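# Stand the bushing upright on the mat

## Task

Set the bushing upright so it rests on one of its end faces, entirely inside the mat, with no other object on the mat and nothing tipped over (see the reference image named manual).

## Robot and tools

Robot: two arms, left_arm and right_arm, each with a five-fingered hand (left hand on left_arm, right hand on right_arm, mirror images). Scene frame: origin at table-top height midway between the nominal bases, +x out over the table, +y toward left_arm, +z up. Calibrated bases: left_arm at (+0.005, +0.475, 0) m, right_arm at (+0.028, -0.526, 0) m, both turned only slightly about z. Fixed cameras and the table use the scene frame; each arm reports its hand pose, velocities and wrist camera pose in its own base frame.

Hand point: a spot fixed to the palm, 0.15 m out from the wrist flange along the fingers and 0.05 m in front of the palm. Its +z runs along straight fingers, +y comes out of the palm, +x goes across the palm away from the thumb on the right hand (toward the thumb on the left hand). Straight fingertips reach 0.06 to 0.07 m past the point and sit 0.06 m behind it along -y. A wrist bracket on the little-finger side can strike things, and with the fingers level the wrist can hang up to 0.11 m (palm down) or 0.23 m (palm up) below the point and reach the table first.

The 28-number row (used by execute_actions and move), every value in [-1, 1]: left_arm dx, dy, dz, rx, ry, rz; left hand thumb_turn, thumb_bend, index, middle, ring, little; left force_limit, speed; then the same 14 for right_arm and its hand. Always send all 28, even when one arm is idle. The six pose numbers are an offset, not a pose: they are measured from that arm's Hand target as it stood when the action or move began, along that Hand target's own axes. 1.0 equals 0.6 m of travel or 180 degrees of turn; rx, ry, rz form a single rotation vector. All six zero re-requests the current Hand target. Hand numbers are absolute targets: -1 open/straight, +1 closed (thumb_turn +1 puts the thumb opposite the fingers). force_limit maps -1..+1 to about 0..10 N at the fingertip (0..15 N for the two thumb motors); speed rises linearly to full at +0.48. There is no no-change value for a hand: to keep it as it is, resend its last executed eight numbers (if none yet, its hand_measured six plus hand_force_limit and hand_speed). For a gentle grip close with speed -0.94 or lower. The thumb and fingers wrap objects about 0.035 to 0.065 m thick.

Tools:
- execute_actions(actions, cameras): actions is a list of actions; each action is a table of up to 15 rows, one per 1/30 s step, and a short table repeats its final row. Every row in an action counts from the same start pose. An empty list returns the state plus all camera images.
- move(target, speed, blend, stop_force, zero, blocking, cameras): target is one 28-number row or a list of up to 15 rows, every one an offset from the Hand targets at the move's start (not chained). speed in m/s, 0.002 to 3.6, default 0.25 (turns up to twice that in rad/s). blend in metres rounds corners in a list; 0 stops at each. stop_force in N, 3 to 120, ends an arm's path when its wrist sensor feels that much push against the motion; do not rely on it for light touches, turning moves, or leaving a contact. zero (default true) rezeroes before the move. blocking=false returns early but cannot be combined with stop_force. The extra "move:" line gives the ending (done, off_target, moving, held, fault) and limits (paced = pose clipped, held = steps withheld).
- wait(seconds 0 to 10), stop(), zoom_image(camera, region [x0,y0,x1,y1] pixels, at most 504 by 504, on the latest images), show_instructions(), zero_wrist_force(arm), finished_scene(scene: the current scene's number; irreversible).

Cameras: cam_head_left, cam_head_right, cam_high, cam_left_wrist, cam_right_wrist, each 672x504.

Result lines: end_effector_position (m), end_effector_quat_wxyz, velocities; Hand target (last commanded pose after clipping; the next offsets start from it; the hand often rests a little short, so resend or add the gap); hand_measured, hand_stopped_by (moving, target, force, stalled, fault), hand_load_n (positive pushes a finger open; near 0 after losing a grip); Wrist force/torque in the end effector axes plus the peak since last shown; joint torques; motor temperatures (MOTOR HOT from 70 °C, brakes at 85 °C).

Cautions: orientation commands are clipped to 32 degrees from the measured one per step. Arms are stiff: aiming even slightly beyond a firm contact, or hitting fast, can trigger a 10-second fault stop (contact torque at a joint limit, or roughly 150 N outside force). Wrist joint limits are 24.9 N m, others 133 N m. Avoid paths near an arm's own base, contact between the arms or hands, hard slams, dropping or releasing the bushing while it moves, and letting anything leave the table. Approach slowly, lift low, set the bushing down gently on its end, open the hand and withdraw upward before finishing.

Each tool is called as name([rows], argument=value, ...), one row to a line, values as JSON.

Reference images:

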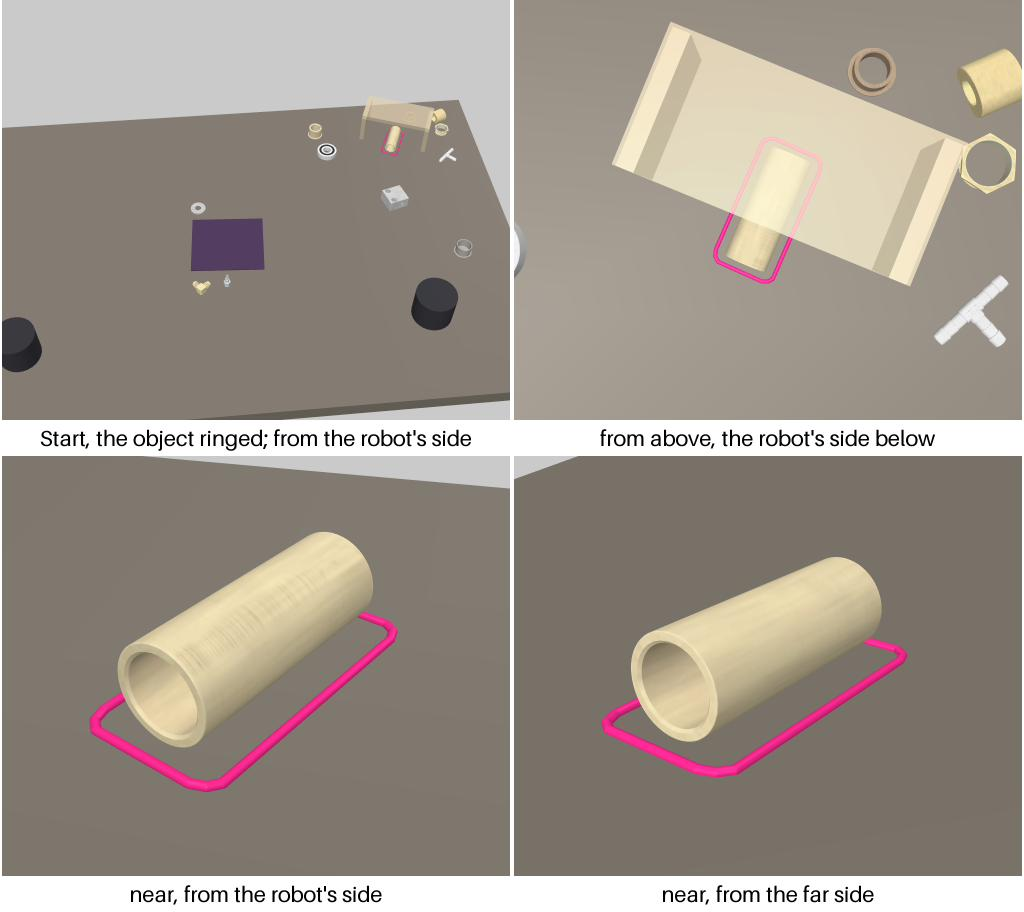

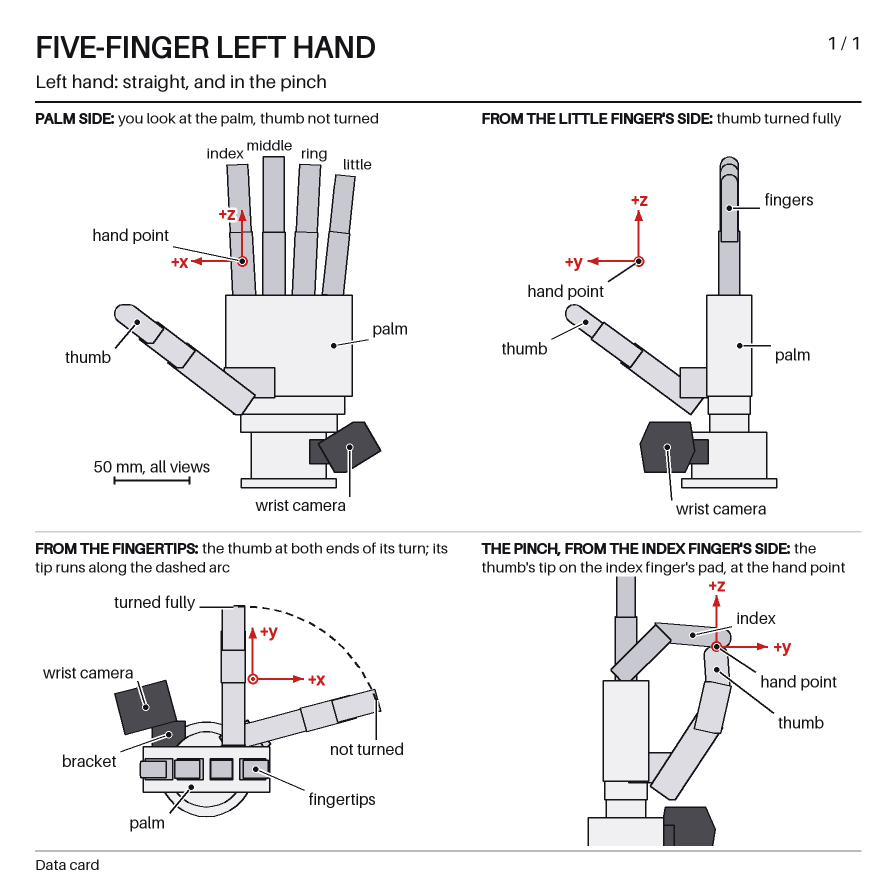

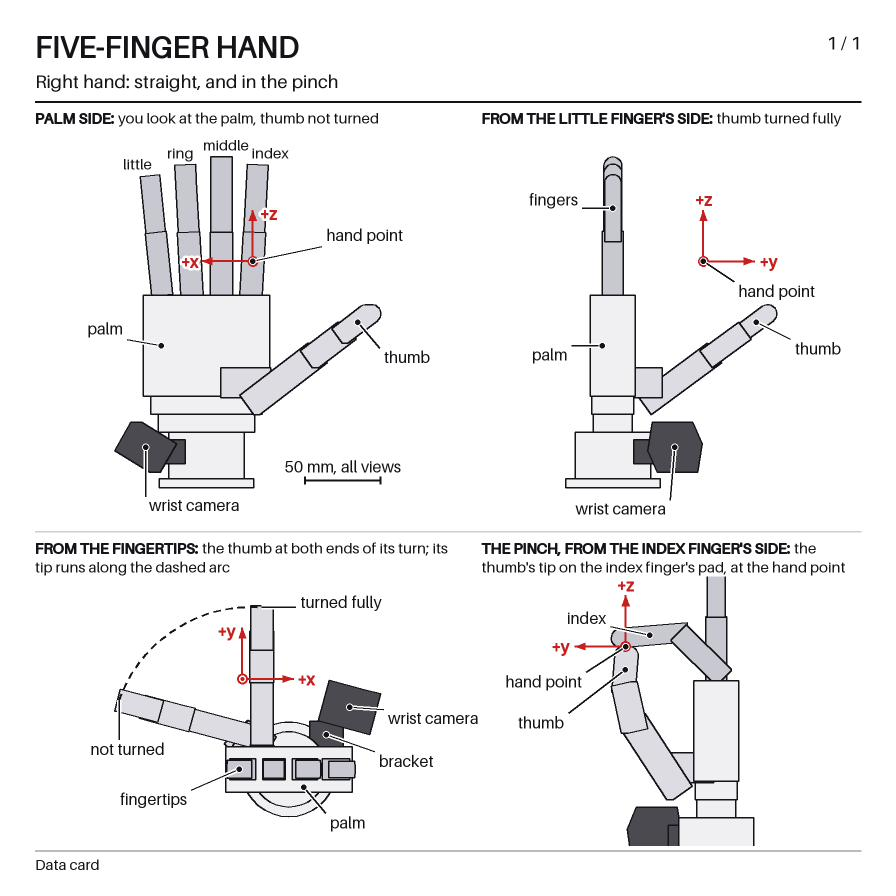

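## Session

execute_actions(actions=[])

zoom_image(camera="cam_head_right", region=[336, 200, 672, 420])

zoom_image(camera="cam_high", region=[150, 150, 486, 400])

Scene clock: 0.00 s.
left_arm: end_effector_position=(+0.0951, -0.6604, +0.3571) hand_measured=(-1.000, -1.000, -1.000, -1.000, -1.000, -1.000) hand_load_n=(+0.0, -0.5, +0.0, +0.0, +0.0, +0.0) hand_stopped_by=(target, target, target, target, target, target) hand_force_limit=0.00 hand_speed=-0.80 end_effector_quat_wxyz=(+0.365, +0.849, -0.340, +0.176) | right_arm: end_effector_position=(+0.4747, +0.0546, +0.1440) hand_measured=(-1.000, -1.000, -1.000, -1.000, -1.000, -1.000) hand_load_n=(+0.0, +0.0, +0.0, +0.0, +0.0, +0.0) hand_stopped_by=(target, target, target, target, target, target) hand_force_limit=0.00 hand_speed=-0.80 end_effector_quat_wxyz=(+0.341, +0.081, +0.915, +0.198)
Joint positions: left_arm=[2.111 -1.815 -1.395 2.416 -1.228 1.16] | right_arm=[-0.704 -1.409 2.165 0.403 0.851 -1.94]
Joint velocities: within noise
Joint torques (N m): no reading
Motor temperatures (°C): left_arm=[25 23 28 46 39 39] | right_arm=[34 43 39 44 35 37]
Wrist force (N): no reading
Wrist torque (N m): no reading
Wrist force, peak (N): no reading
Hand target: left_arm +0.0951, -0.6604, +0.3571; +0.365, +0.849, -0.340, +0.176 | right_arm +0.4747, +0.0546, +0.1440; +0.341, +0.081, +0.915, +0.198

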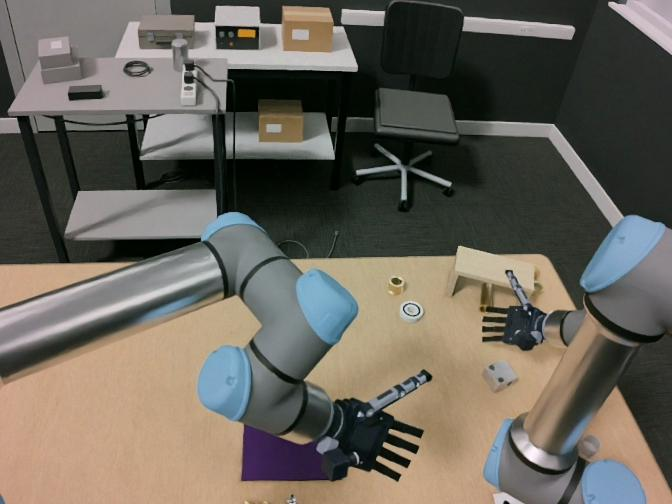

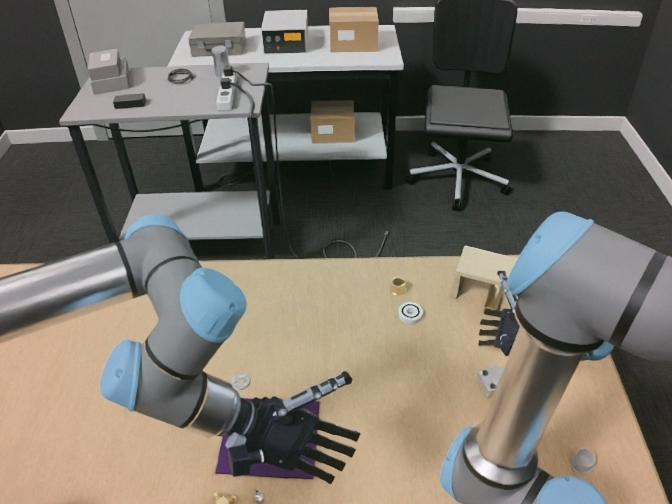

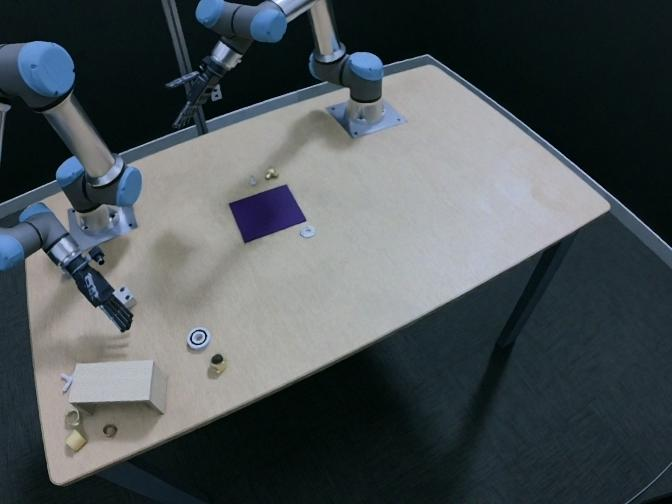

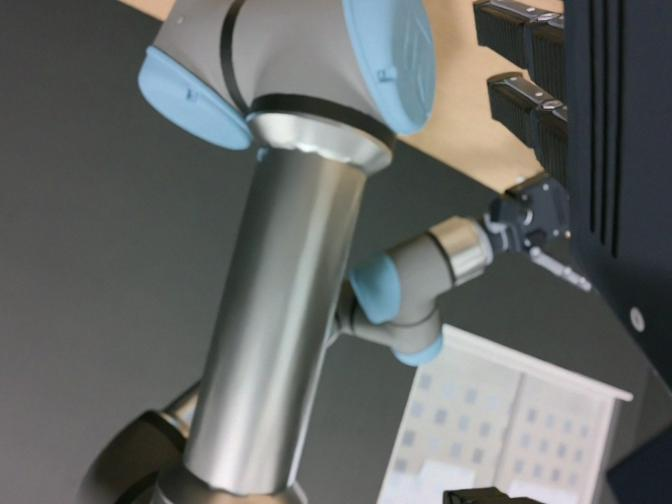

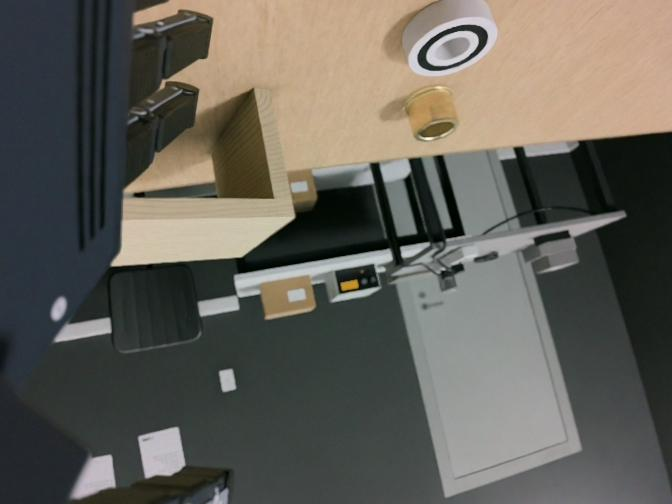

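Scaled by 1.500 from the camera's 672x504 image, which has a finer 960x720 frame.

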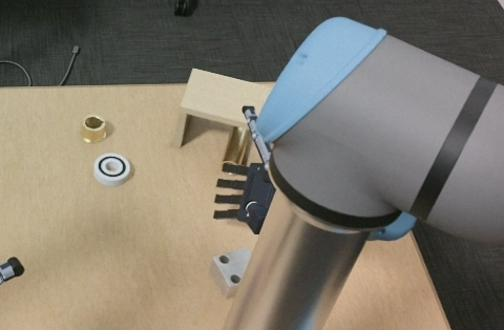

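Scaled by 1.500 from the camera's 672x504 image, which has a finer 960x720 frame.

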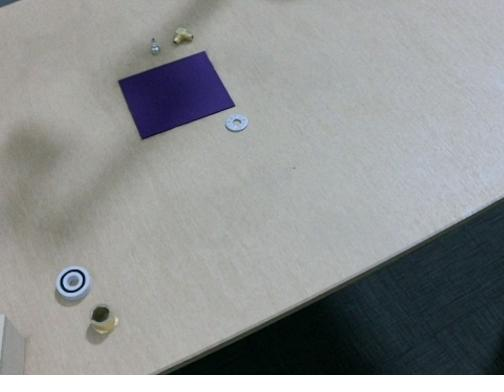

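move(target=[0,0,0,0,0,0,-1,-1,-1,-1,-1,-1,0,-0.8,-0.215,0.155,0.145,0.507,0.225,-0.031,1,-0.5,0,-0.98,-1,-1,-0.3,0], speed=0.4, cameras=["cam_head_left","cam_head_right","cam_high","cam_right_wrist"])

zoom_image(camera="cam_high", region=[20, 270, 260, 470])

zoom_image(camera="cam_head_left", region=[360, 220, 600, 420])

Scene clock: 15.40 s.
left_arm: end_effector_position=(+0.0951, -0.6604, +0.3571) hand_measured=(-1.000, -1.000, -1.000, -1.000, -1.000, -1.000) hand_load_n=(+0.0, +0.0, +0.0, +0.0, +0.0, +0.0) hand_stopped_by=(target, target, target, target, target, target) hand_force_limit=0.00 hand_speed=-0.80 end_effector_quat_wxyz=(+0.365, +0.849, -0.340, +0.176) | right_arm: end_effector_position=(+0.6016, +0.1156, +0.1894) hand_measured=(+1.000, -0.500, +0.000, -0.980, -1.000, -1.000) hand_load_n=(+0.0, +0.0, +0.0, +0.0, +0.0, +0.0) hand_stopped_by=(target, target, target, target, target, target) hand_force_limit=-0.30 hand_speed=0.00 end_effector_quat_wxyz=(-0.019, +0.176, +0.906, -0.385)
Joint positions: left_arm=[2.111 -1.815 -1.395 2.416 -1.228 1.16] | right_arm=[0.205 -0.643 0.778 1.847 2.267 -0.832]
Joint torques (N m): left_arm=[-0.23 29.34 18.47 -0.94 0.53 -0.24] | right_arm=[-6.15 -49.27 -25.38 0.29 -1.45 1.46]
Wrist force (N): left_arm=[0.2 0.0 -0.3] | right_arm=[-1.7 3.5 -0.1]
Wrist torque (N m): left_arm=[0.01 -0.04 0.01] | right_arm=[0.36 0.19 0.37]
Wrist force, peak (N): left_arm=[0.4 0.0 -0.6] | right_arm=[-3.9 10.0 -2.9]
Hand target: left_arm +0.0951, -0.6604, +0.3571; +0.365, +0.849, -0.340, +0.176 | right_arm +0.6017, +0.1156, +0.1892; -0.019, +0.176, +0.906, -0.385 (not the last commanded pose)
Off the commanded pose: left_arm 0.000 m, 0 deg | right_arm 0.033 m, 19 deg.
move: held (right_arm; a check stopped the path); limits=held
pose unreachable (right arm): on one or more control steps of this call, first in action 0 (counted from 0), this arm could not follow its commanded pose, so it was not sent that pose on those steps. It may still have moved: this result reports where it is.
cause: moving toward the commanded pose would bring two parts of the arm too close to each other (joints 4 (wrist 1) to 6 (wrist 3) lie between them).
Images, in order (width x height): cam_head_left 672x504, cam_head_right 672x504, cam_high 672x504, cam_right_wrist 672x504.

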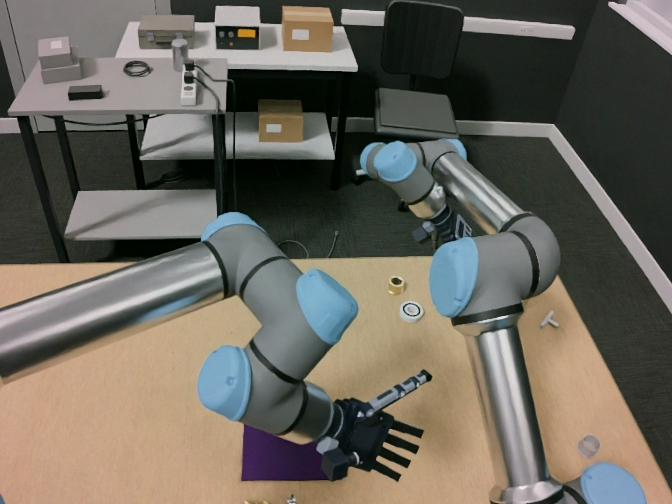

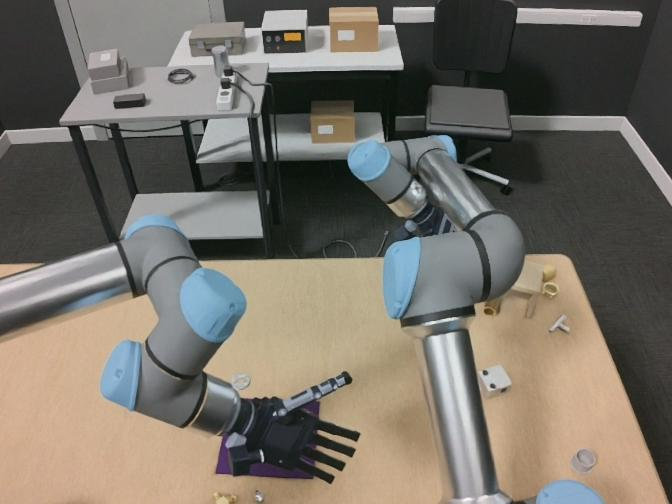

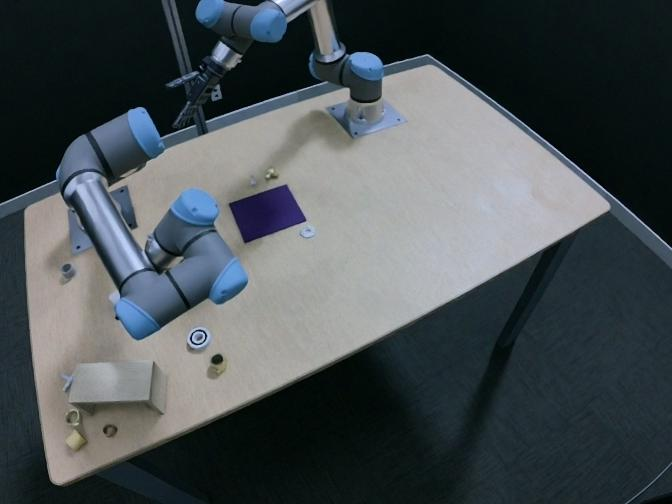

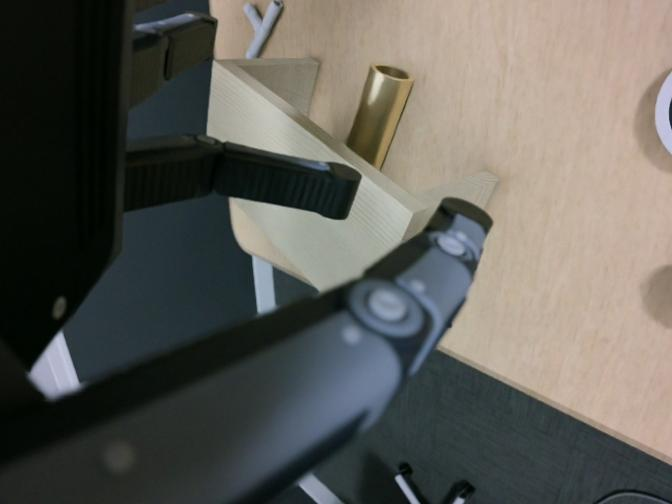

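Scaled by 2.100 from the camera's 672x504 image, which has a finer 960x720 frame.

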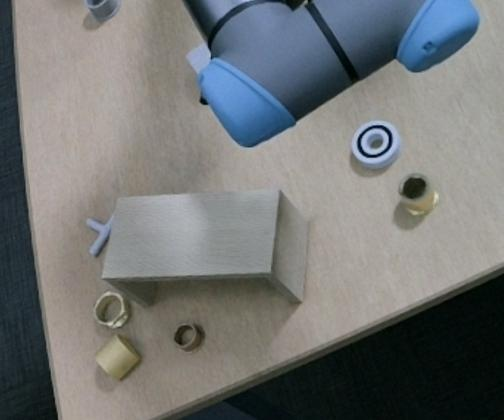

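Scaled by 2.100 from the camera's 672x504 image, which has a finer 960x720 frame.

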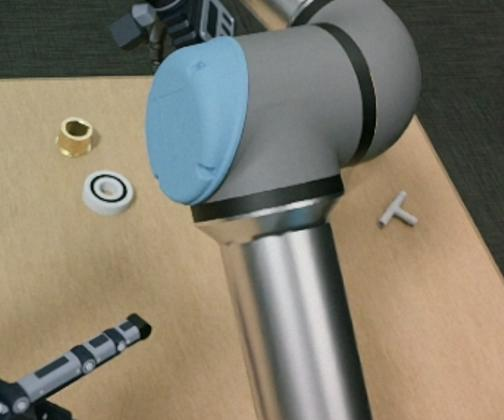

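move([
  [0,0,0,0,0,0,-1,-1,-1,-1,-1,-1,0,-0.8,0.127,-0.157,0.115,-0.091,-0.273,-0.398,1,-0.5,-0.98,-0.98,-1,-1,-0.3,0],
  [0,0,0,0,0,0,-1,-1,-1,-1,-1,-1,0,-0.8,0.138,-0.075,0.197,-0.091,-0.273,-0.398,1,-0.5,-0.98,-0.98,-1,-1,-0.3,0],
], speed=0.35, cameras=["cam_head_left","cam_high","cam_right_wrist"])

Scene clock: 40.87 s.
left_arm: end_effector_position=(+0.0951, -0.6604, +0.3571) hand_measured=(-1.000, -1.000, -1.000, -1.000, -1.000, -1.000) hand_load_n=(+0.0, +0.0, +0.0, +0.0, +0.0, +0.0) hand_stopped_by=(target, target, target, target, target, target) hand_force_limit=0.00 hand_speed=-0.80 end_effector_quat_wxyz=(+0.365, +0.849, -0.340, +0.176) | right_arm: end_effector_position=(+0.4903, +0.0327, +0.1296) hand_measured=(+1.000, -0.500, -0.980, -0.980, -1.000, -1.000) hand_load_n=(+0.0, +0.0, +0.0, +0.0, +0.0, +0.0) hand_stopped_by=(target, target, target, target, target, target) hand_force_limit=-0.30 hand_speed=0.00 end_effector_quat_wxyz=(+0.143, -0.533, +0.806, -0.216)
Joint positions: left_arm=[2.111 -1.815 -1.395 2.416 -1.228 1.16] | right_arm=[-0.249 -1.302 1.684 0.67 1.648 -3.008]
Joint torques (N m): left_arm=[0.07 29.89 17.94 -0.77 0.55 -0.2] | right_arm=[-7.73 -26.47 -13.12 -0.97 -2.21 0.49]
Wrist force (N): left_arm=[0.0 0.0 -0.1] | right_arm=[-1.7 3.1 0.5]
Wrist torque (N m): left_arm=[0.02 0.00 0.00] | right_arm=[0.30 0.13 0.28]
Wrist force, peak (N): left_arm=[-0.4 -0.2 -0.6] | right_arm=[-1.9 5.0 2.3]
Hand target: left_arm +0.0951, -0.6604, +0.3571; +0.365, +0.849, -0.340, +0.176 | right_arm +0.4903, +0.0327, +0.1295; +0.143, -0.533, +0.806, -0.216
Off the commanded pose: left_arm 0.000 m, 0 deg | right_arm 0.000 m, 0 deg.
move: done
Images, in order (width x height): cam_head_left 672x504, cam_high 672x504, cam_right_wrist 672x504.

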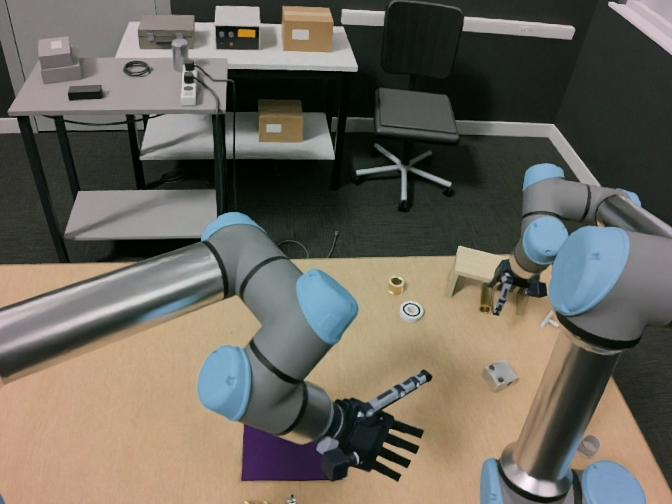

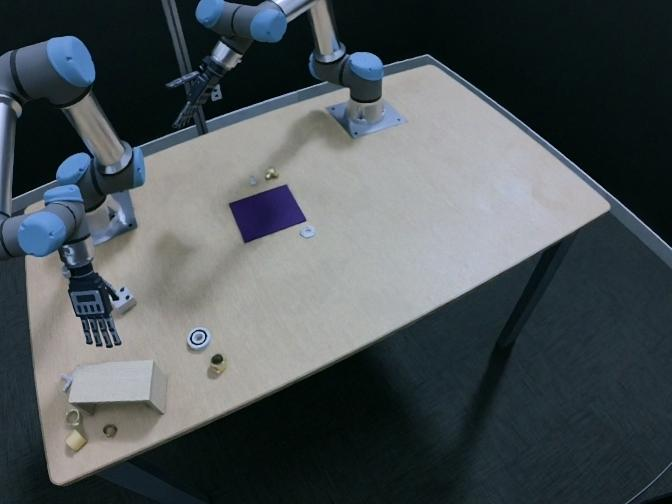

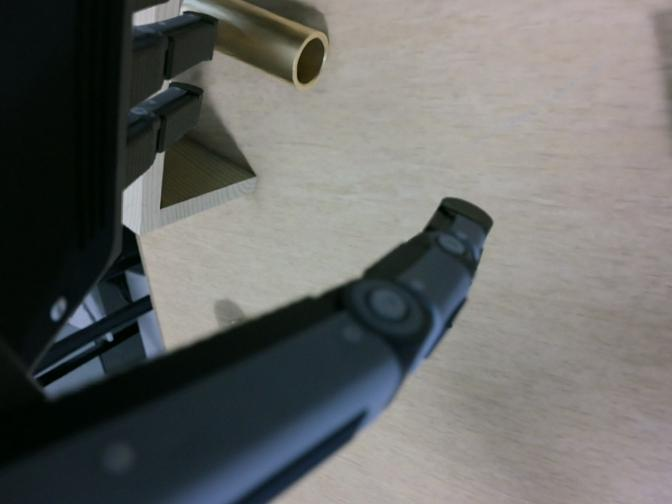

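move(target=[0,0,0,0,0,0,-1,-1,-1,-1,-1,-1,0,-0.8,0.002,0.026,0.108,0,0,0,1,-0.5,-0.98,-0.98,-1,-1,-0.3,0], speed=0.2, cameras=["cam_right_wrist","cam_head_left"])

zoom_image(camera="cam_head_left", region=[420, 230, 570, 340])

Scene clock: 44.47 s.
left_arm: end_effector_position=(+0.0951, -0.6604, +0.3571) hand_measured=(-1.000, -1.000, -1.000, -1.000, -1.000, -1.000) hand_load_n=(-0.5, +0.0, +0.0, +0.0, +0.0, +0.0) hand_stopped_by=(target, target, target, target, target, target) hand_force_limit=0.00 hand_speed=-0.80 end_effector_quat_wxyz=(+0.365, +0.849, -0.340, +0.176) | right_arm: end_effector_position=(+0.5071, +0.0241, +0.0656) hand_measured=(+1.000, -0.500, -0.980, -0.980, -1.000, -1.000) hand_load_n=(+0.0, +0.0, +0.0, +0.0, +0.0, +0.0) hand_stopped_by=(target, target, target, target, target, target) hand_force_limit=-0.30 hand_speed=0.00 end_effector_quat_wxyz=(+0.143, -0.533, +0.806, -0.216)
Joint positions: left_arm=[2.111 -1.815 -1.395 2.416 -1.228 1.16] | right_arm=[-0.259 -1.199 1.724 0.527 1.643 -3.017]
Joint torques (N m): left_arm=[0.69 29.79 18.17 -0.9 0.58 -0.28] | right_arm=[9.9 -29.28 -23.84 0.89 0.61 0.8]
Wrist force (N): left_arm=[0.2 -0.5 -0.3] | right_arm=[-1.9 2.7 0.2]
Wrist torque (N m): left_arm=[-0.06 -0.04 0.03] | right_arm=[0.26 0.16 0.32]
Wrist force, peak (N): left_arm=[0.1 -0.3 -0.5] | right_arm=[-1.9 3.3 1.9]
Hand target: left_arm +0.0951, -0.6604, +0.3571; +0.365, +0.849, -0.340, +0.176 | right_arm +0.5072, +0.0241, +0.0656; +0.143, -0.533, +0.806, -0.216
Off the commanded pose: left_arm 0.000 m, 0 deg | right_arm 0.000 m, 0 deg.
move: done
Images, in order (width x height): cam_head_left 672x504, cam_right_wrist 672x504.

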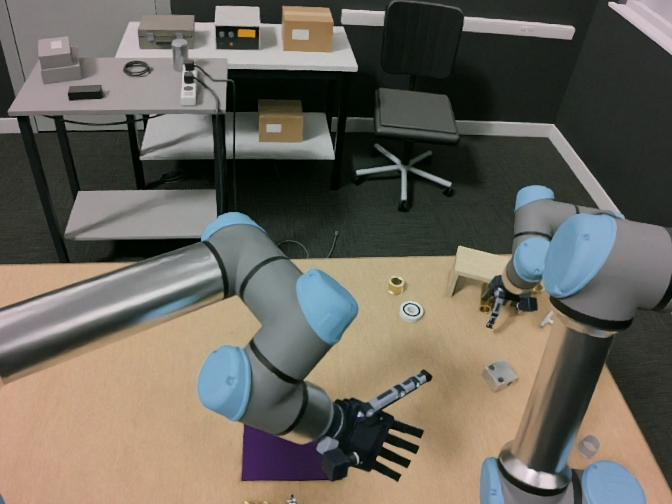

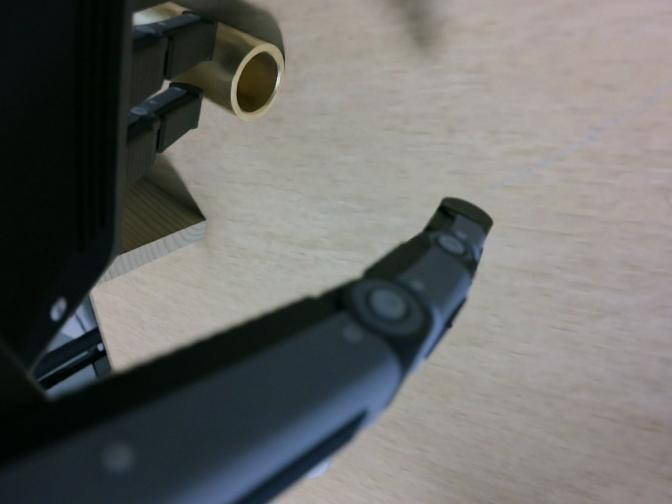

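Scaled by 3.360 from the camera's 672x504 image, which has a finer 960x720 frame.

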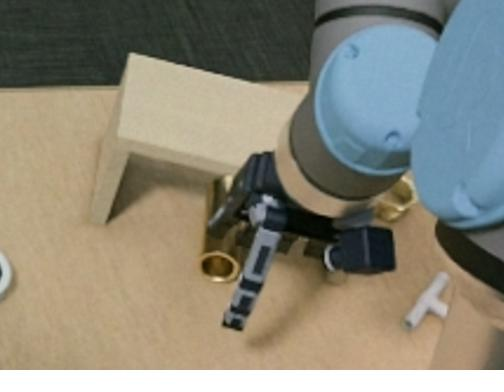

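move(target=[0,0,0,0,0,0,-1,-1,-1,-1,-1,-1,0,-0.8,0,0.025,0.043,0,0,0,1,-0.5,-0.98,-0.98,-1,-1,-0.3,0], speed=0.02, stop_force=6, cameras=["cam_right_wrist"])

Scene clock: 47.13 s.
left_arm: end_effector_position=(+0.0951, -0.6604, +0.3571) hand_measured=(-1.000, -1.000, -1.000, -1.000, -1.000, -1.000) hand_load_n=(+0.0, +0.0, +0.0, +0.0, +0.0, +0.0) hand_stopped_by=(target, target, target, target, target, target) hand_force_limit=0.00 hand_speed=-0.80 end_effector_quat_wxyz=(+0.365, +0.849, -0.340, +0.176) | right_arm: end_effector_position=(+0.5072, +0.0241, +0.0595) hand_measured=(+1.000, -0.500, -0.980, -0.980, -1.000, -1.000) hand_load_n=(+0.0, +0.0, +0.0, +3.5, +0.0, +0.5) hand_stopped_by=(target, target, target, target, target, target) hand_force_limit=-0.30 hand_speed=0.00 end_effector_quat_wxyz=(+0.143, -0.533, +0.806, -0.216)
Joint positions: left_arm=[2.111 -1.815 -1.395 2.416 -1.228 1.16] | right_arm=[-0.259 -1.191 1.731 0.512 1.643 -3.017]
Joint torques (N m): left_arm=[0.31 29.68 18.22 -0.92 0.49 -0.14] | right_arm=[9.13 -38.96 -21.46 1.24 -2.07 1.2]
Wrist force (N): left_arm=[0.1 -0.2 -0.2] | right_arm=[-0.1 -0.4 -3.3]
Wrist torque (N m): left_arm=[-0.02 -0.03 0.01] | right_arm=[0.56 0.35 0.36]
Wrist force, peak (N): left_arm=[0.4 0.3 -0.3] | right_arm=[2.0 -2.2 -11.6]
Hand target: left_arm +0.0951, -0.6604, +0.3571; +0.365, +0.849, -0.340, +0.176 | right_arm +0.5072, +0.0241, +0.0595; +0.143, -0.533, +0.806, -0.216 (not the last commanded pose)
Off the commanded pose: left_arm 0.000 m, 0 deg | right_arm 0.024 m, 0 deg.
move: contact (right_arm)
Images, in order (width x height): cam_right_wrist 672x504.

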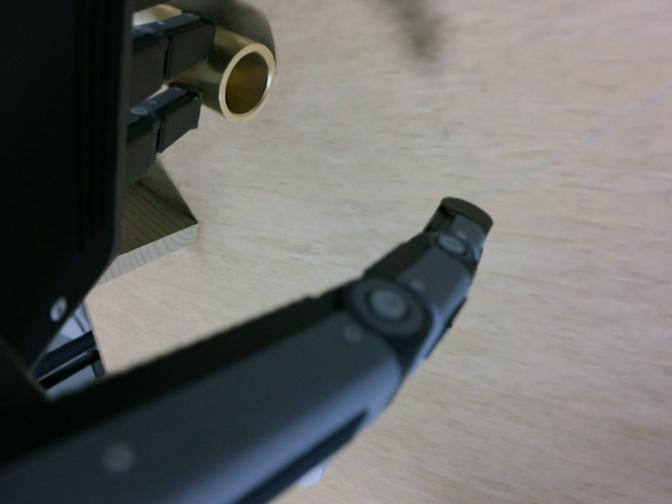

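move(target=[0,0,0,0,0,0,-1,-1,-1,-1,-1,-1,0,-0.8,0,0.031,-0.013,0,0,0,1,-0.5,-0.98,-0.98,-1,-1,-0.3,0], speed=0.04, cameras=["cam_right_wrist"])

Scene clock: 48.87 s.
left_arm: end_effector_position=(+0.0951, -0.6604, +0.3571) hand_measured=(-1.000, -1.000, -1.000, -1.000, -1.000, -1.000) hand_load_n=(+0.0, +0.0, +0.0, +0.0, +0.5, +0.0) hand_stopped_by=(target, target, target, target, target, target) hand_force_limit=0.00 hand_speed=-0.80 end_effector_quat_wxyz=(+0.365, +0.849, -0.340, +0.176) | right_arm: end_effector_position=(+0.4889, +0.0320, +0.0570) hand_measured=(+1.000, -0.500, -0.980, -0.980, -1.000, -1.000) hand_load_n=(+0.0, +0.0, +0.0, +0.0, +0.0, +0.0) hand_stopped_by=(target, target, target, target, target, target) hand_force_limit=-0.30 hand_speed=0.00 end_effector_quat_wxyz=(+0.143, -0.532, +0.806, -0.216)
Joint positions: left_arm=[2.111 -1.815 -1.395 2.416 -1.228 1.16] | right_arm=[-0.251 -1.226 1.79 0.489 1.647 -3.01]
Joint torques (N m): left_arm=[-0.67 30.25 19.37 -1.01 0.4 -0.03] | right_arm=[-3.92 -26.12 -24.03 3.64 1.24 -0.31]
Wrist force (N): left_arm=[0.0 -0.1 -0.3] | right_arm=[-2.2 3.1 0.5]
Wrist torque (N m): left_arm=[0.00 -0.01 0.01] | right_arm=[0.33 0.19 0.21]
Wrist force, peak (N): left_arm=[0.4 -0.3 -0.4] | right_arm=[-2.0 3.5 0.4]
Hand target: left_arm +0.0951, -0.6604, +0.3571; +0.365, +0.849, -0.340, +0.176 | right_arm +0.4888, +0.0320, +0.0569; +0.143, -0.533, +0.806, -0.216
Off the commanded pose: left_arm 0.000 m, 0 deg | right_arm 0.000 m, 0 deg.
move: done
Images, in order (width x height): cam_right_wrist 672x504.

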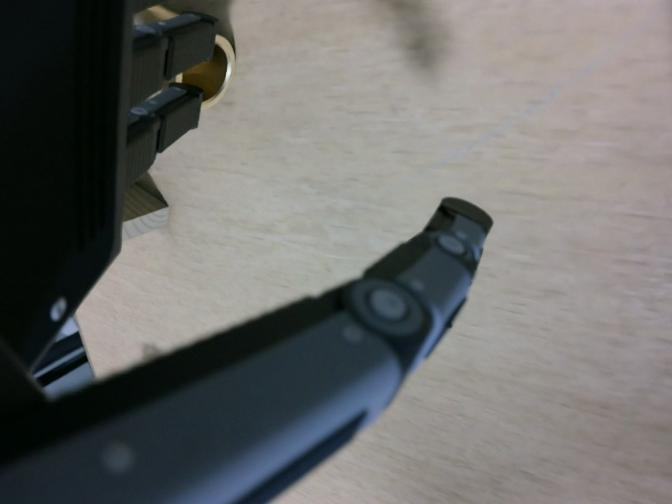

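move([
  [0,0,0,0,0,0,-1,-1,-1,-1,-1,-1,0,-0.8,0,-0.009,-0.016,0,0,0,1,-0.5,-0.98,-0.98,-1,-1,-0.3,0],
  [0,0,0,0,0,0,-1,-1,-1,-1,-1,-1,0,-0.8,0.0137,-0.042,0.003,0,0,0,1,-0.5,-0.98,-0.98,-1,-1,-0.3,0],
], speed=0.1)

move(target=[0,0,0,0,0,0,-1,-1,-1,-1,-1,-1,0,-0.8,0,0.0275,0.0475,0,0,0,1,-0.5,-0.98,-0.98,-1,-1,-0.3,0], speed=0.02, stop_force=12, cameras=["cam_right_wrist"])

Scene clock: 54.73 s.
left_arm: end_effector_position=(+0.0951, -0.6604, +0.3571) hand_measured=(-1.000, -1.000, -1.000, -1.000, -1.000, -1.000) hand_load_n=(+0.0, +0.0, +0.0, +0.0, +0.0, +0.0) hand_stopped_by=(target, target, target, target, target, target) hand_force_limit=0.00 hand_speed=-0.80 end_effector_quat_wxyz=(+0.365, +0.849, -0.340, +0.176) | right_arm: end_effector_position=(+0.5064, +0.0155, +0.0680) hand_measured=(+1.000, -0.500, -0.980, -0.980, -1.000, -1.000) hand_load_n=(+0.0, +0.0, +0.0, -0.5, +0.0, +0.0) hand_stopped_by=(target, target, target, target, target, target) hand_force_limit=-0.30 hand_speed=0.00 end_effector_quat_wxyz=(+0.143, -0.533, +0.806, -0.216)
Joint positions: left_arm=[2.111 -1.815 -1.395 2.416 -1.228 1.16] | right_arm=[-0.28 -1.204 1.724 0.53 1.632 -3.035]
Joint torques (N m): left_arm=[-0.67 30.88 20.6 -0.91 0.47 -0.28] | right_arm=[5.25 -35.74 -17.54 -1.57 2.61 1.28]
Wrist force (N): left_arm=[0.1 0.0 -0.2] | right_arm=[-1.9 2.8 0.5]
Wrist torque (N m): left_arm=[0.01 -0.03 0.00] | right_arm=[0.27 0.16 0.26]
Wrist force, peak (N): left_arm=[0.5 -0.2 -0.4] | right_arm=[-2.5 4.2 0.0]
Hand target: left_arm +0.0951, -0.6604, +0.3571; +0.365, +0.849, -0.340, +0.176 | right_arm +0.5065, +0.0155, +0.0680; +0.143, -0.533, +0.806, -0.216
Off the commanded pose: left_arm 0.000 m, 0 deg | right_arm 0.000 m, 0 deg.
move: done

Scene clock: 56.03 s.
left_arm: end_effector_position=(+0.0951, -0.6604, +0.3571) hand_measured=(-1.000, -1.000, -1.000, -1.000, -1.000, -1.000) hand_load_n=(+0.0, +0.0, +0.0, +0.0, +0.0, +0.0) hand_stopped_by=(target, target, target, target, target, target) hand_force_limit=0.00 hand_speed=-0.80 end_effector_quat_wxyz=(+0.365, +0.849, -0.340, +0.176) | right_arm: end_effector_position=(+0.5064, +0.0155, +0.0574) hand_measured=(+1.000, -0.500, -0.980, -0.980, -1.000, -1.000) hand_load_n=(+0.0, +0.0, +5.5, +0.0, +0.0, +0.0) hand_stopped_by=(target, target, target, target, target, target) hand_force_limit=-0.30 hand_speed=0.00 end_effector_quat_wxyz=(+0.143, -0.533, +0.806, -0.216)
Joint positions: left_arm=[2.111 -1.815 -1.395 2.416 -1.228 1.16] | right_arm=[-0.28 -1.191 1.737 0.505 1.632 -3.035]
Joint torques (N m): left_arm=[-0.72 30.72 19.31 -1.05 0.38 -0.31] | right_arm=[7.41 -35.93 -19.71 2.01 2.52 0.28]
Wrist force (N): left_arm=[0.0 -0.1 -0.1] | right_arm=[-1.3 -2.1 -6.8]
Wrist torque (N m): left_arm=[-0.01 -0.02 0.01] | right_arm=[0.87 0.14 0.28]
Wrist force, peak (N): left_arm=[0.3 -0.3 -0.5] | right_arm=[-1.3 -4.7 -18.8]
Hand target: left_arm +0.0951, -0.6604, +0.3571; +0.365, +0.849, -0.340, +0.176 | right_arm +0.5065, +0.0155, +0.0574; +0.143, -0.533, +0.806, -0.216 (not the last commanded pose)
Off the commanded pose: left_arm 0.000 m, 0 deg | right_arm 0.022 m, 0 deg.
move: contact (right_arm)
Images, in order (width x height): cam_right_wrist 672x504.

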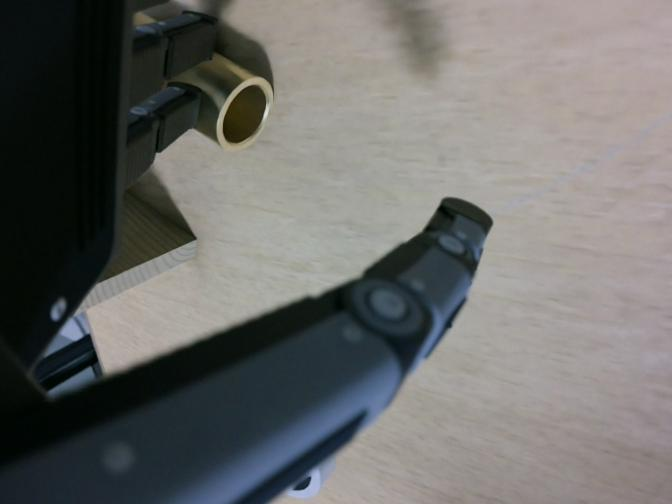

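move([
  [0,0,0,0,0,0,-1,-1,-1,-1,-1,-1,0,-0.8,0,-0.0058,-0.01,0,0,0,1,-0.5,-0.98,-0.98,-1,-1,-0.3,0],
  [0,0,0,0,0,0,-1,-1,-1,-1,-1,-1,0,-0.8,-0.0075,-0.0058,-0.01,0,0,0,1,-0.5,-0.98,-0.98,-1,-1,-0.3,0],
], speed=0.1)

move(target=[0,0,0,0,0,0,-1,-1,-1,-1,-1,-1,0,-0.8,0,0.0275,0.0475,0,0,0,1,-0.5,-0.98,-0.98,-1,-1,-0.3,0], speed=0.02, stop_force=14, cameras=["cam_right_wrist"])

Scene clock: 59.03 s.
left_arm: end_effector_position=(+0.0951, -0.6604, +0.3571) hand_measured=(-1.000, -1.000, -1.000, -1.000, -1.000, -1.000) hand_load_n=(+0.0, +0.0, +0.0, +0.0, +0.0, +0.0) hand_stopped_by=(target, target, target, target, target, target) hand_force_limit=0.00 hand_speed=-0.80 end_effector_quat_wxyz=(+0.365, +0.849, -0.340, +0.176) | right_arm: end_effector_position=(+0.5083, +0.0196, +0.0643) hand_measured=(+1.000, -0.500, -0.980, -0.980, -1.000, -1.000) hand_load_n=(+0.0, +0.0, +0.0, +0.0, +0.0, +0.0) hand_stopped_by=(target, target, target, target, target, target) hand_force_limit=-0.30 hand_speed=0.00 end_effector_quat_wxyz=(+0.143, -0.532, +0.806, -0.216) end_effector_velocity=(-0.002, -0.001, +0.000) end_effector_angular_velocity=(+0.000, +0.002, +0.002)
Joint positions: left_arm=[2.111 -1.815 -1.395 2.416 -1.228 1.16] | right_arm=[-0.269 -1.195 1.722 0.524 1.638 -3.025]
Joint velocities: left_arm=[within noise] | right_arm=[-0.004 -0.002 0.004 0.001 -0.002 -0.006]
Joint torques (N m): left_arm=[0.21 30.51 19.9 -0.83 0.63 -0.26] | right_arm=[-7.95 -42.95 -10.24 1.08 -2.12 -1.65]
Wrist force (N): left_arm=[0.1 -0.2 -0.4] | right_arm=[-2.0 3.0 0.4]
Wrist torque (N m): left_arm=[-0.01 -0.02 0.02] | right_arm=[0.30 0.18 0.26]
Wrist force, peak (N): left_arm=[-0.1 0.0 -0.8] | right_arm=[-1.7 -2.5 -6.9]
Hand target: left_arm +0.0951, -0.6604, +0.3571; +0.365, +0.849, -0.340, +0.176 | right_arm +0.5082, +0.0197, +0.0643; +0.143, -0.533, +0.806, -0.216
Off the commanded pose: left_arm 0.000 m, 0 deg | right_arm 0.000 m, 0 deg.
move: done

Scene clock: 60.20 s.
left_arm: end_effector_position=(+0.0951, -0.6604, +0.3571) hand_measured=(-1.000, -1.000, -1.000, -1.000, -1.000, -1.000) hand_load_n=(+0.0, +0.0, -0.5, +0.0, +0.0, +0.0) hand_stopped_by=(target, target, target, target, target, target) hand_force_limit=0.00 hand_speed=-0.80 end_effector_quat_wxyz=(+0.365, +0.849, -0.340, +0.176) | right_arm: end_effector_position=(+0.5083, +0.0197, +0.0568) hand_measured=(+1.000, -0.500, -0.980, -0.980, -1.000, -1.000) hand_load_n=(+0.0, +0.0, +8.0, +0.0, +0.0, +0.0) hand_stopped_by=(target, target, target, target, target, target) hand_force_limit=-0.30 hand_speed=0.00 end_effector_quat_wxyz=(+0.143, -0.533, +0.806, -0.216)
Joint positions: left_arm=[2.111 -1.815 -1.395 2.416 -1.228 1.16] | right_arm=[-0.269 -1.186 1.731 0.506 1.638 -3.026]
Joint torques (N m): left_arm=[0.17 30.91 19.66 -0.95 0.5 -0.2] | right_arm=[-4.97 -33.3 -19 1.86 -1.61 -0.85]
Wrist force (N): left_arm=[0.0 -0.1 -0.2] | right_arm=[-1.8 -5.4 -8.9]
Wrist torque (N m): left_arm=[-0.01 0.00 0.00] | right_arm=[0.92 0.17 0.19]
Wrist force, peak (N): left_arm=[0.1 -0.1 -0.8] | right_arm=[-2.3 -7.5 -17.8]
Hand target: left_arm +0.0951, -0.6604, +0.3571; +0.365, +0.849, -0.340, +0.176 | right_arm +0.5083, +0.0197, +0.0569; +0.143, -0.533, +0.806, -0.216 (not the last commanded pose)
Off the commanded pose: left_arm 0.000 m, 0 deg | right_arm 0.025 m, 0 deg.
move: contact (right_arm)
Images, in order (width x height): cam_right_wrist 672x504.

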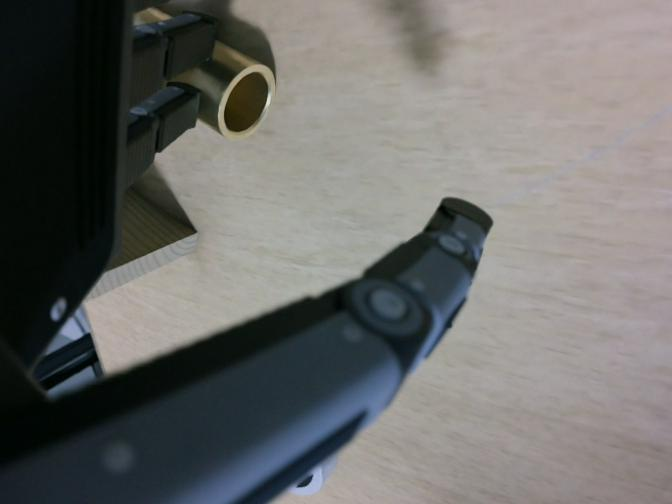

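move(target=[0,0,0,0,0,0,-1,-1,-1,-1,-1,-1,0,-0.8,0,0.045,-0.022,0,0,0,1,-0.5,-0.98,-0.98,-1,-1,-0.3,0], speed=0.04, cameras=["cam_right_wrist"])

Scene clock: 62.70 s.
left_arm: end_effector_position=(+0.0951, -0.6604, +0.3571) hand_measured=(-1.000, -1.000, -1.000, -1.000, -1.000, -1.000) hand_load_n=(+0.0, +0.0, +0.0, +0.0, +0.0, +0.0) hand_stopped_by=(target, target, target, target, target, target) hand_force_limit=0.00 hand_speed=-0.80 end_effector_quat_wxyz=(+0.365, +0.849, -0.340, +0.176) | right_arm: end_effector_position=(+0.4808, +0.0315, +0.0548) hand_measured=(+1.000, -0.500, -0.980, -0.980, -1.000, -1.000) hand_load_n=(+0.0, +0.0, +0.0, +0.0, -0.5, +0.0) hand_stopped_by=(target, target, target, target, target, target) hand_force_limit=-0.30 hand_speed=0.00 end_effector_quat_wxyz=(+0.143, -0.532, +0.806, -0.216)
Joint positions: left_arm=[2.111 -1.815 -1.395 2.416 -1.228 1.16] | right_arm=[-0.258 -1.241 1.817 0.475 1.643 -3.016]
Joint torques (N m): left_arm=[-0.38 31.43 19.84 -0.88 0.67 -0.31] | right_arm=[-4.76 -24.32 -22.47 3.22 1.32 -0.31]
Wrist force (N): left_arm=[0.1 0.2 -0.5] | right_arm=[-2.3 2.8 0.4]
Wrist torque (N m): left_arm=[0.05 -0.03 0.00] | right_arm=[0.27 0.21 0.18]
Wrist force, peak (N): left_arm=[0.1 -0.3 -0.5] | right_arm=[-3.3 -5.6 -26.3]
Hand target: left_arm +0.0951, -0.6604, +0.3571; +0.365, +0.849, -0.340, +0.176 | right_arm +0.4807, +0.0314, +0.0548; +0.143, -0.533, +0.806, -0.216
Off the commanded pose: left_arm 0.000 m, 0 deg | right_arm 0.000 m, 0 deg.
move: done
Images, in order (width x height): cam_right_wrist 672x504.

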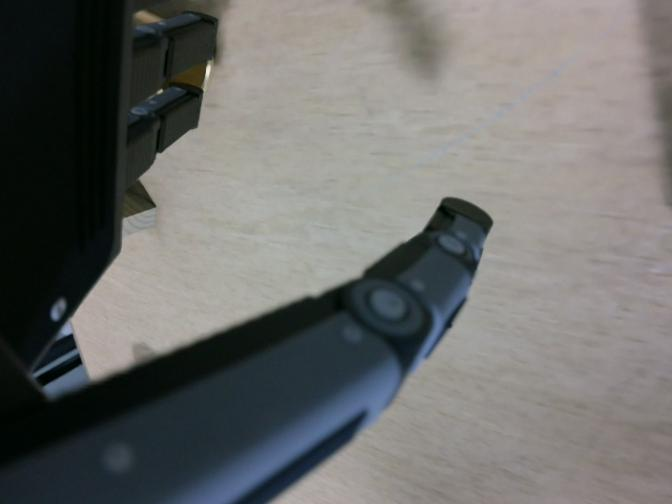

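move([
  [0,0,0,0,0,0,-1,-1,-1,-1,-1,-1,0,-0.8,0.009,-0.1,-0.144,0,0,0,1,-0.8,-0.12,-0.98,-1,-1,-0.3,0],
  [0,0,0,0,0,0,-1,-1,-1,-1,-1,-1,0,-0.8,0.009,-0.1,-0.144,0.508,-0.193,-0.727,1,-0.8,-0.12,-0.98,-1,-1,-0.3,0],
], speed=[0.2,0.5], cameras=["cam_head_left","cam_high","cam_right_wrist"])

Scene clock: 77.90 s.
left_arm: end_effector_position=(+0.0951, -0.6604, +0.3571) hand_measured=(-1.000, -1.000, -1.000, -1.000, -1.000, -1.000) hand_load_n=(+0.0, +0.0, +0.0, +0.0, +0.0, +0.0) hand_stopped_by=(target, target, target, target, target, target) hand_force_limit=0.00 hand_speed=-0.80 end_effector_quat_wxyz=(+0.365, +0.849, -0.340, +0.176) | right_arm: end_effector_position=(+0.4873, +0.0239, +0.1596) hand_measured=(+1.000, -0.800, -0.120, -0.980, -1.000, -1.000) hand_load_n=(+0.5, +0.0, +0.0, +0.0, +0.0, +0.0) hand_stopped_by=(target, target, target, target, target, target) hand_force_limit=-0.30 hand_speed=0.00 end_effector_quat_wxyz=(-0.218, +0.782, +0.349, +0.467)
Joint positions: left_arm=[2.111 -1.815 -1.395 2.416 -1.228 1.16] | right_arm=[-0.722 -1.316 2.076 0.824 0.487 -6.282]
Joint torques (N m): left_arm=[-0.8 31.45 21.44 -1.06 0.46 -0.26] | right_arm=[-8.73 -21.25 -19.24 3.6 -2.96 1.51]
Wrist force (N): left_arm=[-0.1 -0.2 -0.4] | right_arm=[-3.9 1.6 -0.7]
Wrist torque (N m): left_arm=[-0.01 -0.01 0.01] | right_arm=[0.18 0.39 0.11]
Wrist force, peak (N): left_arm=[0.1 0.3 -0.6] | right_arm=[-4.4 3.2 -1.3]
Hand target: left_arm +0.0951, -0.6604, +0.3571; +0.365, +0.849, -0.340, +0.176 | right_arm +0.4866, +0.0231, +0.1596; -0.314, +0.682, +0.455, +0.479
Off the commanded pose: left_arm 0.000 m, 0 deg | right_arm 0.001 m, 20 deg.
joint sent to its limit (right arm) — joint 6 (wrist 3), lower limit. The joint targets are off in orientation, not in position.
move: off_target (right_arm)
Images, in order (width x height): cam_head_left 672x504, cam_high 672x504, cam_right_wrist 672x504.

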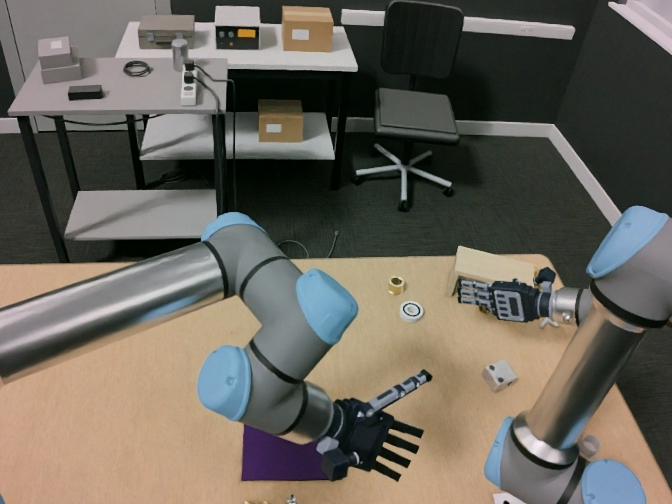

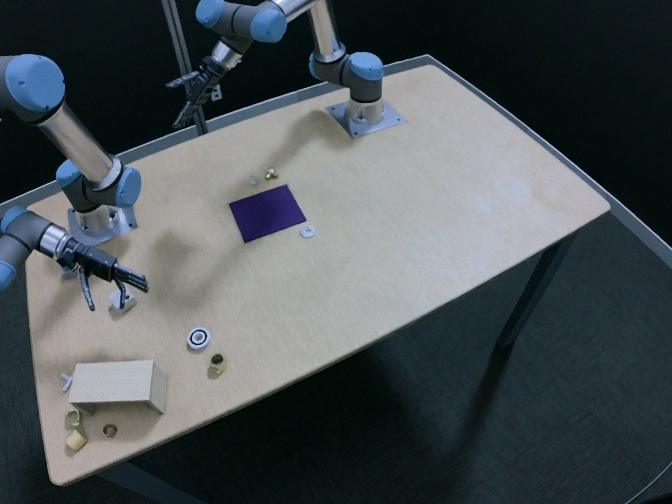

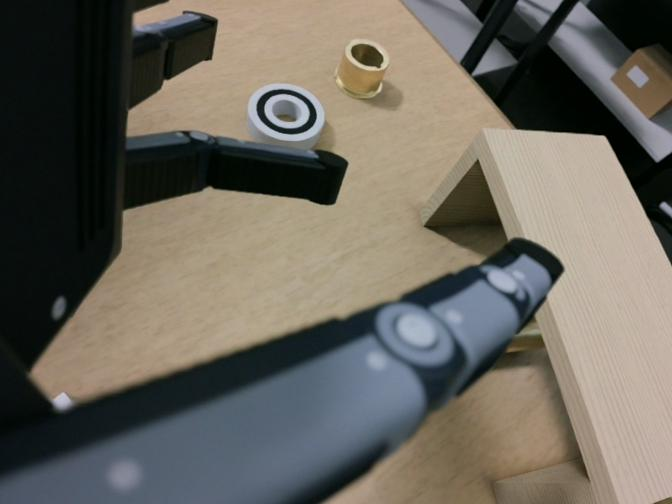

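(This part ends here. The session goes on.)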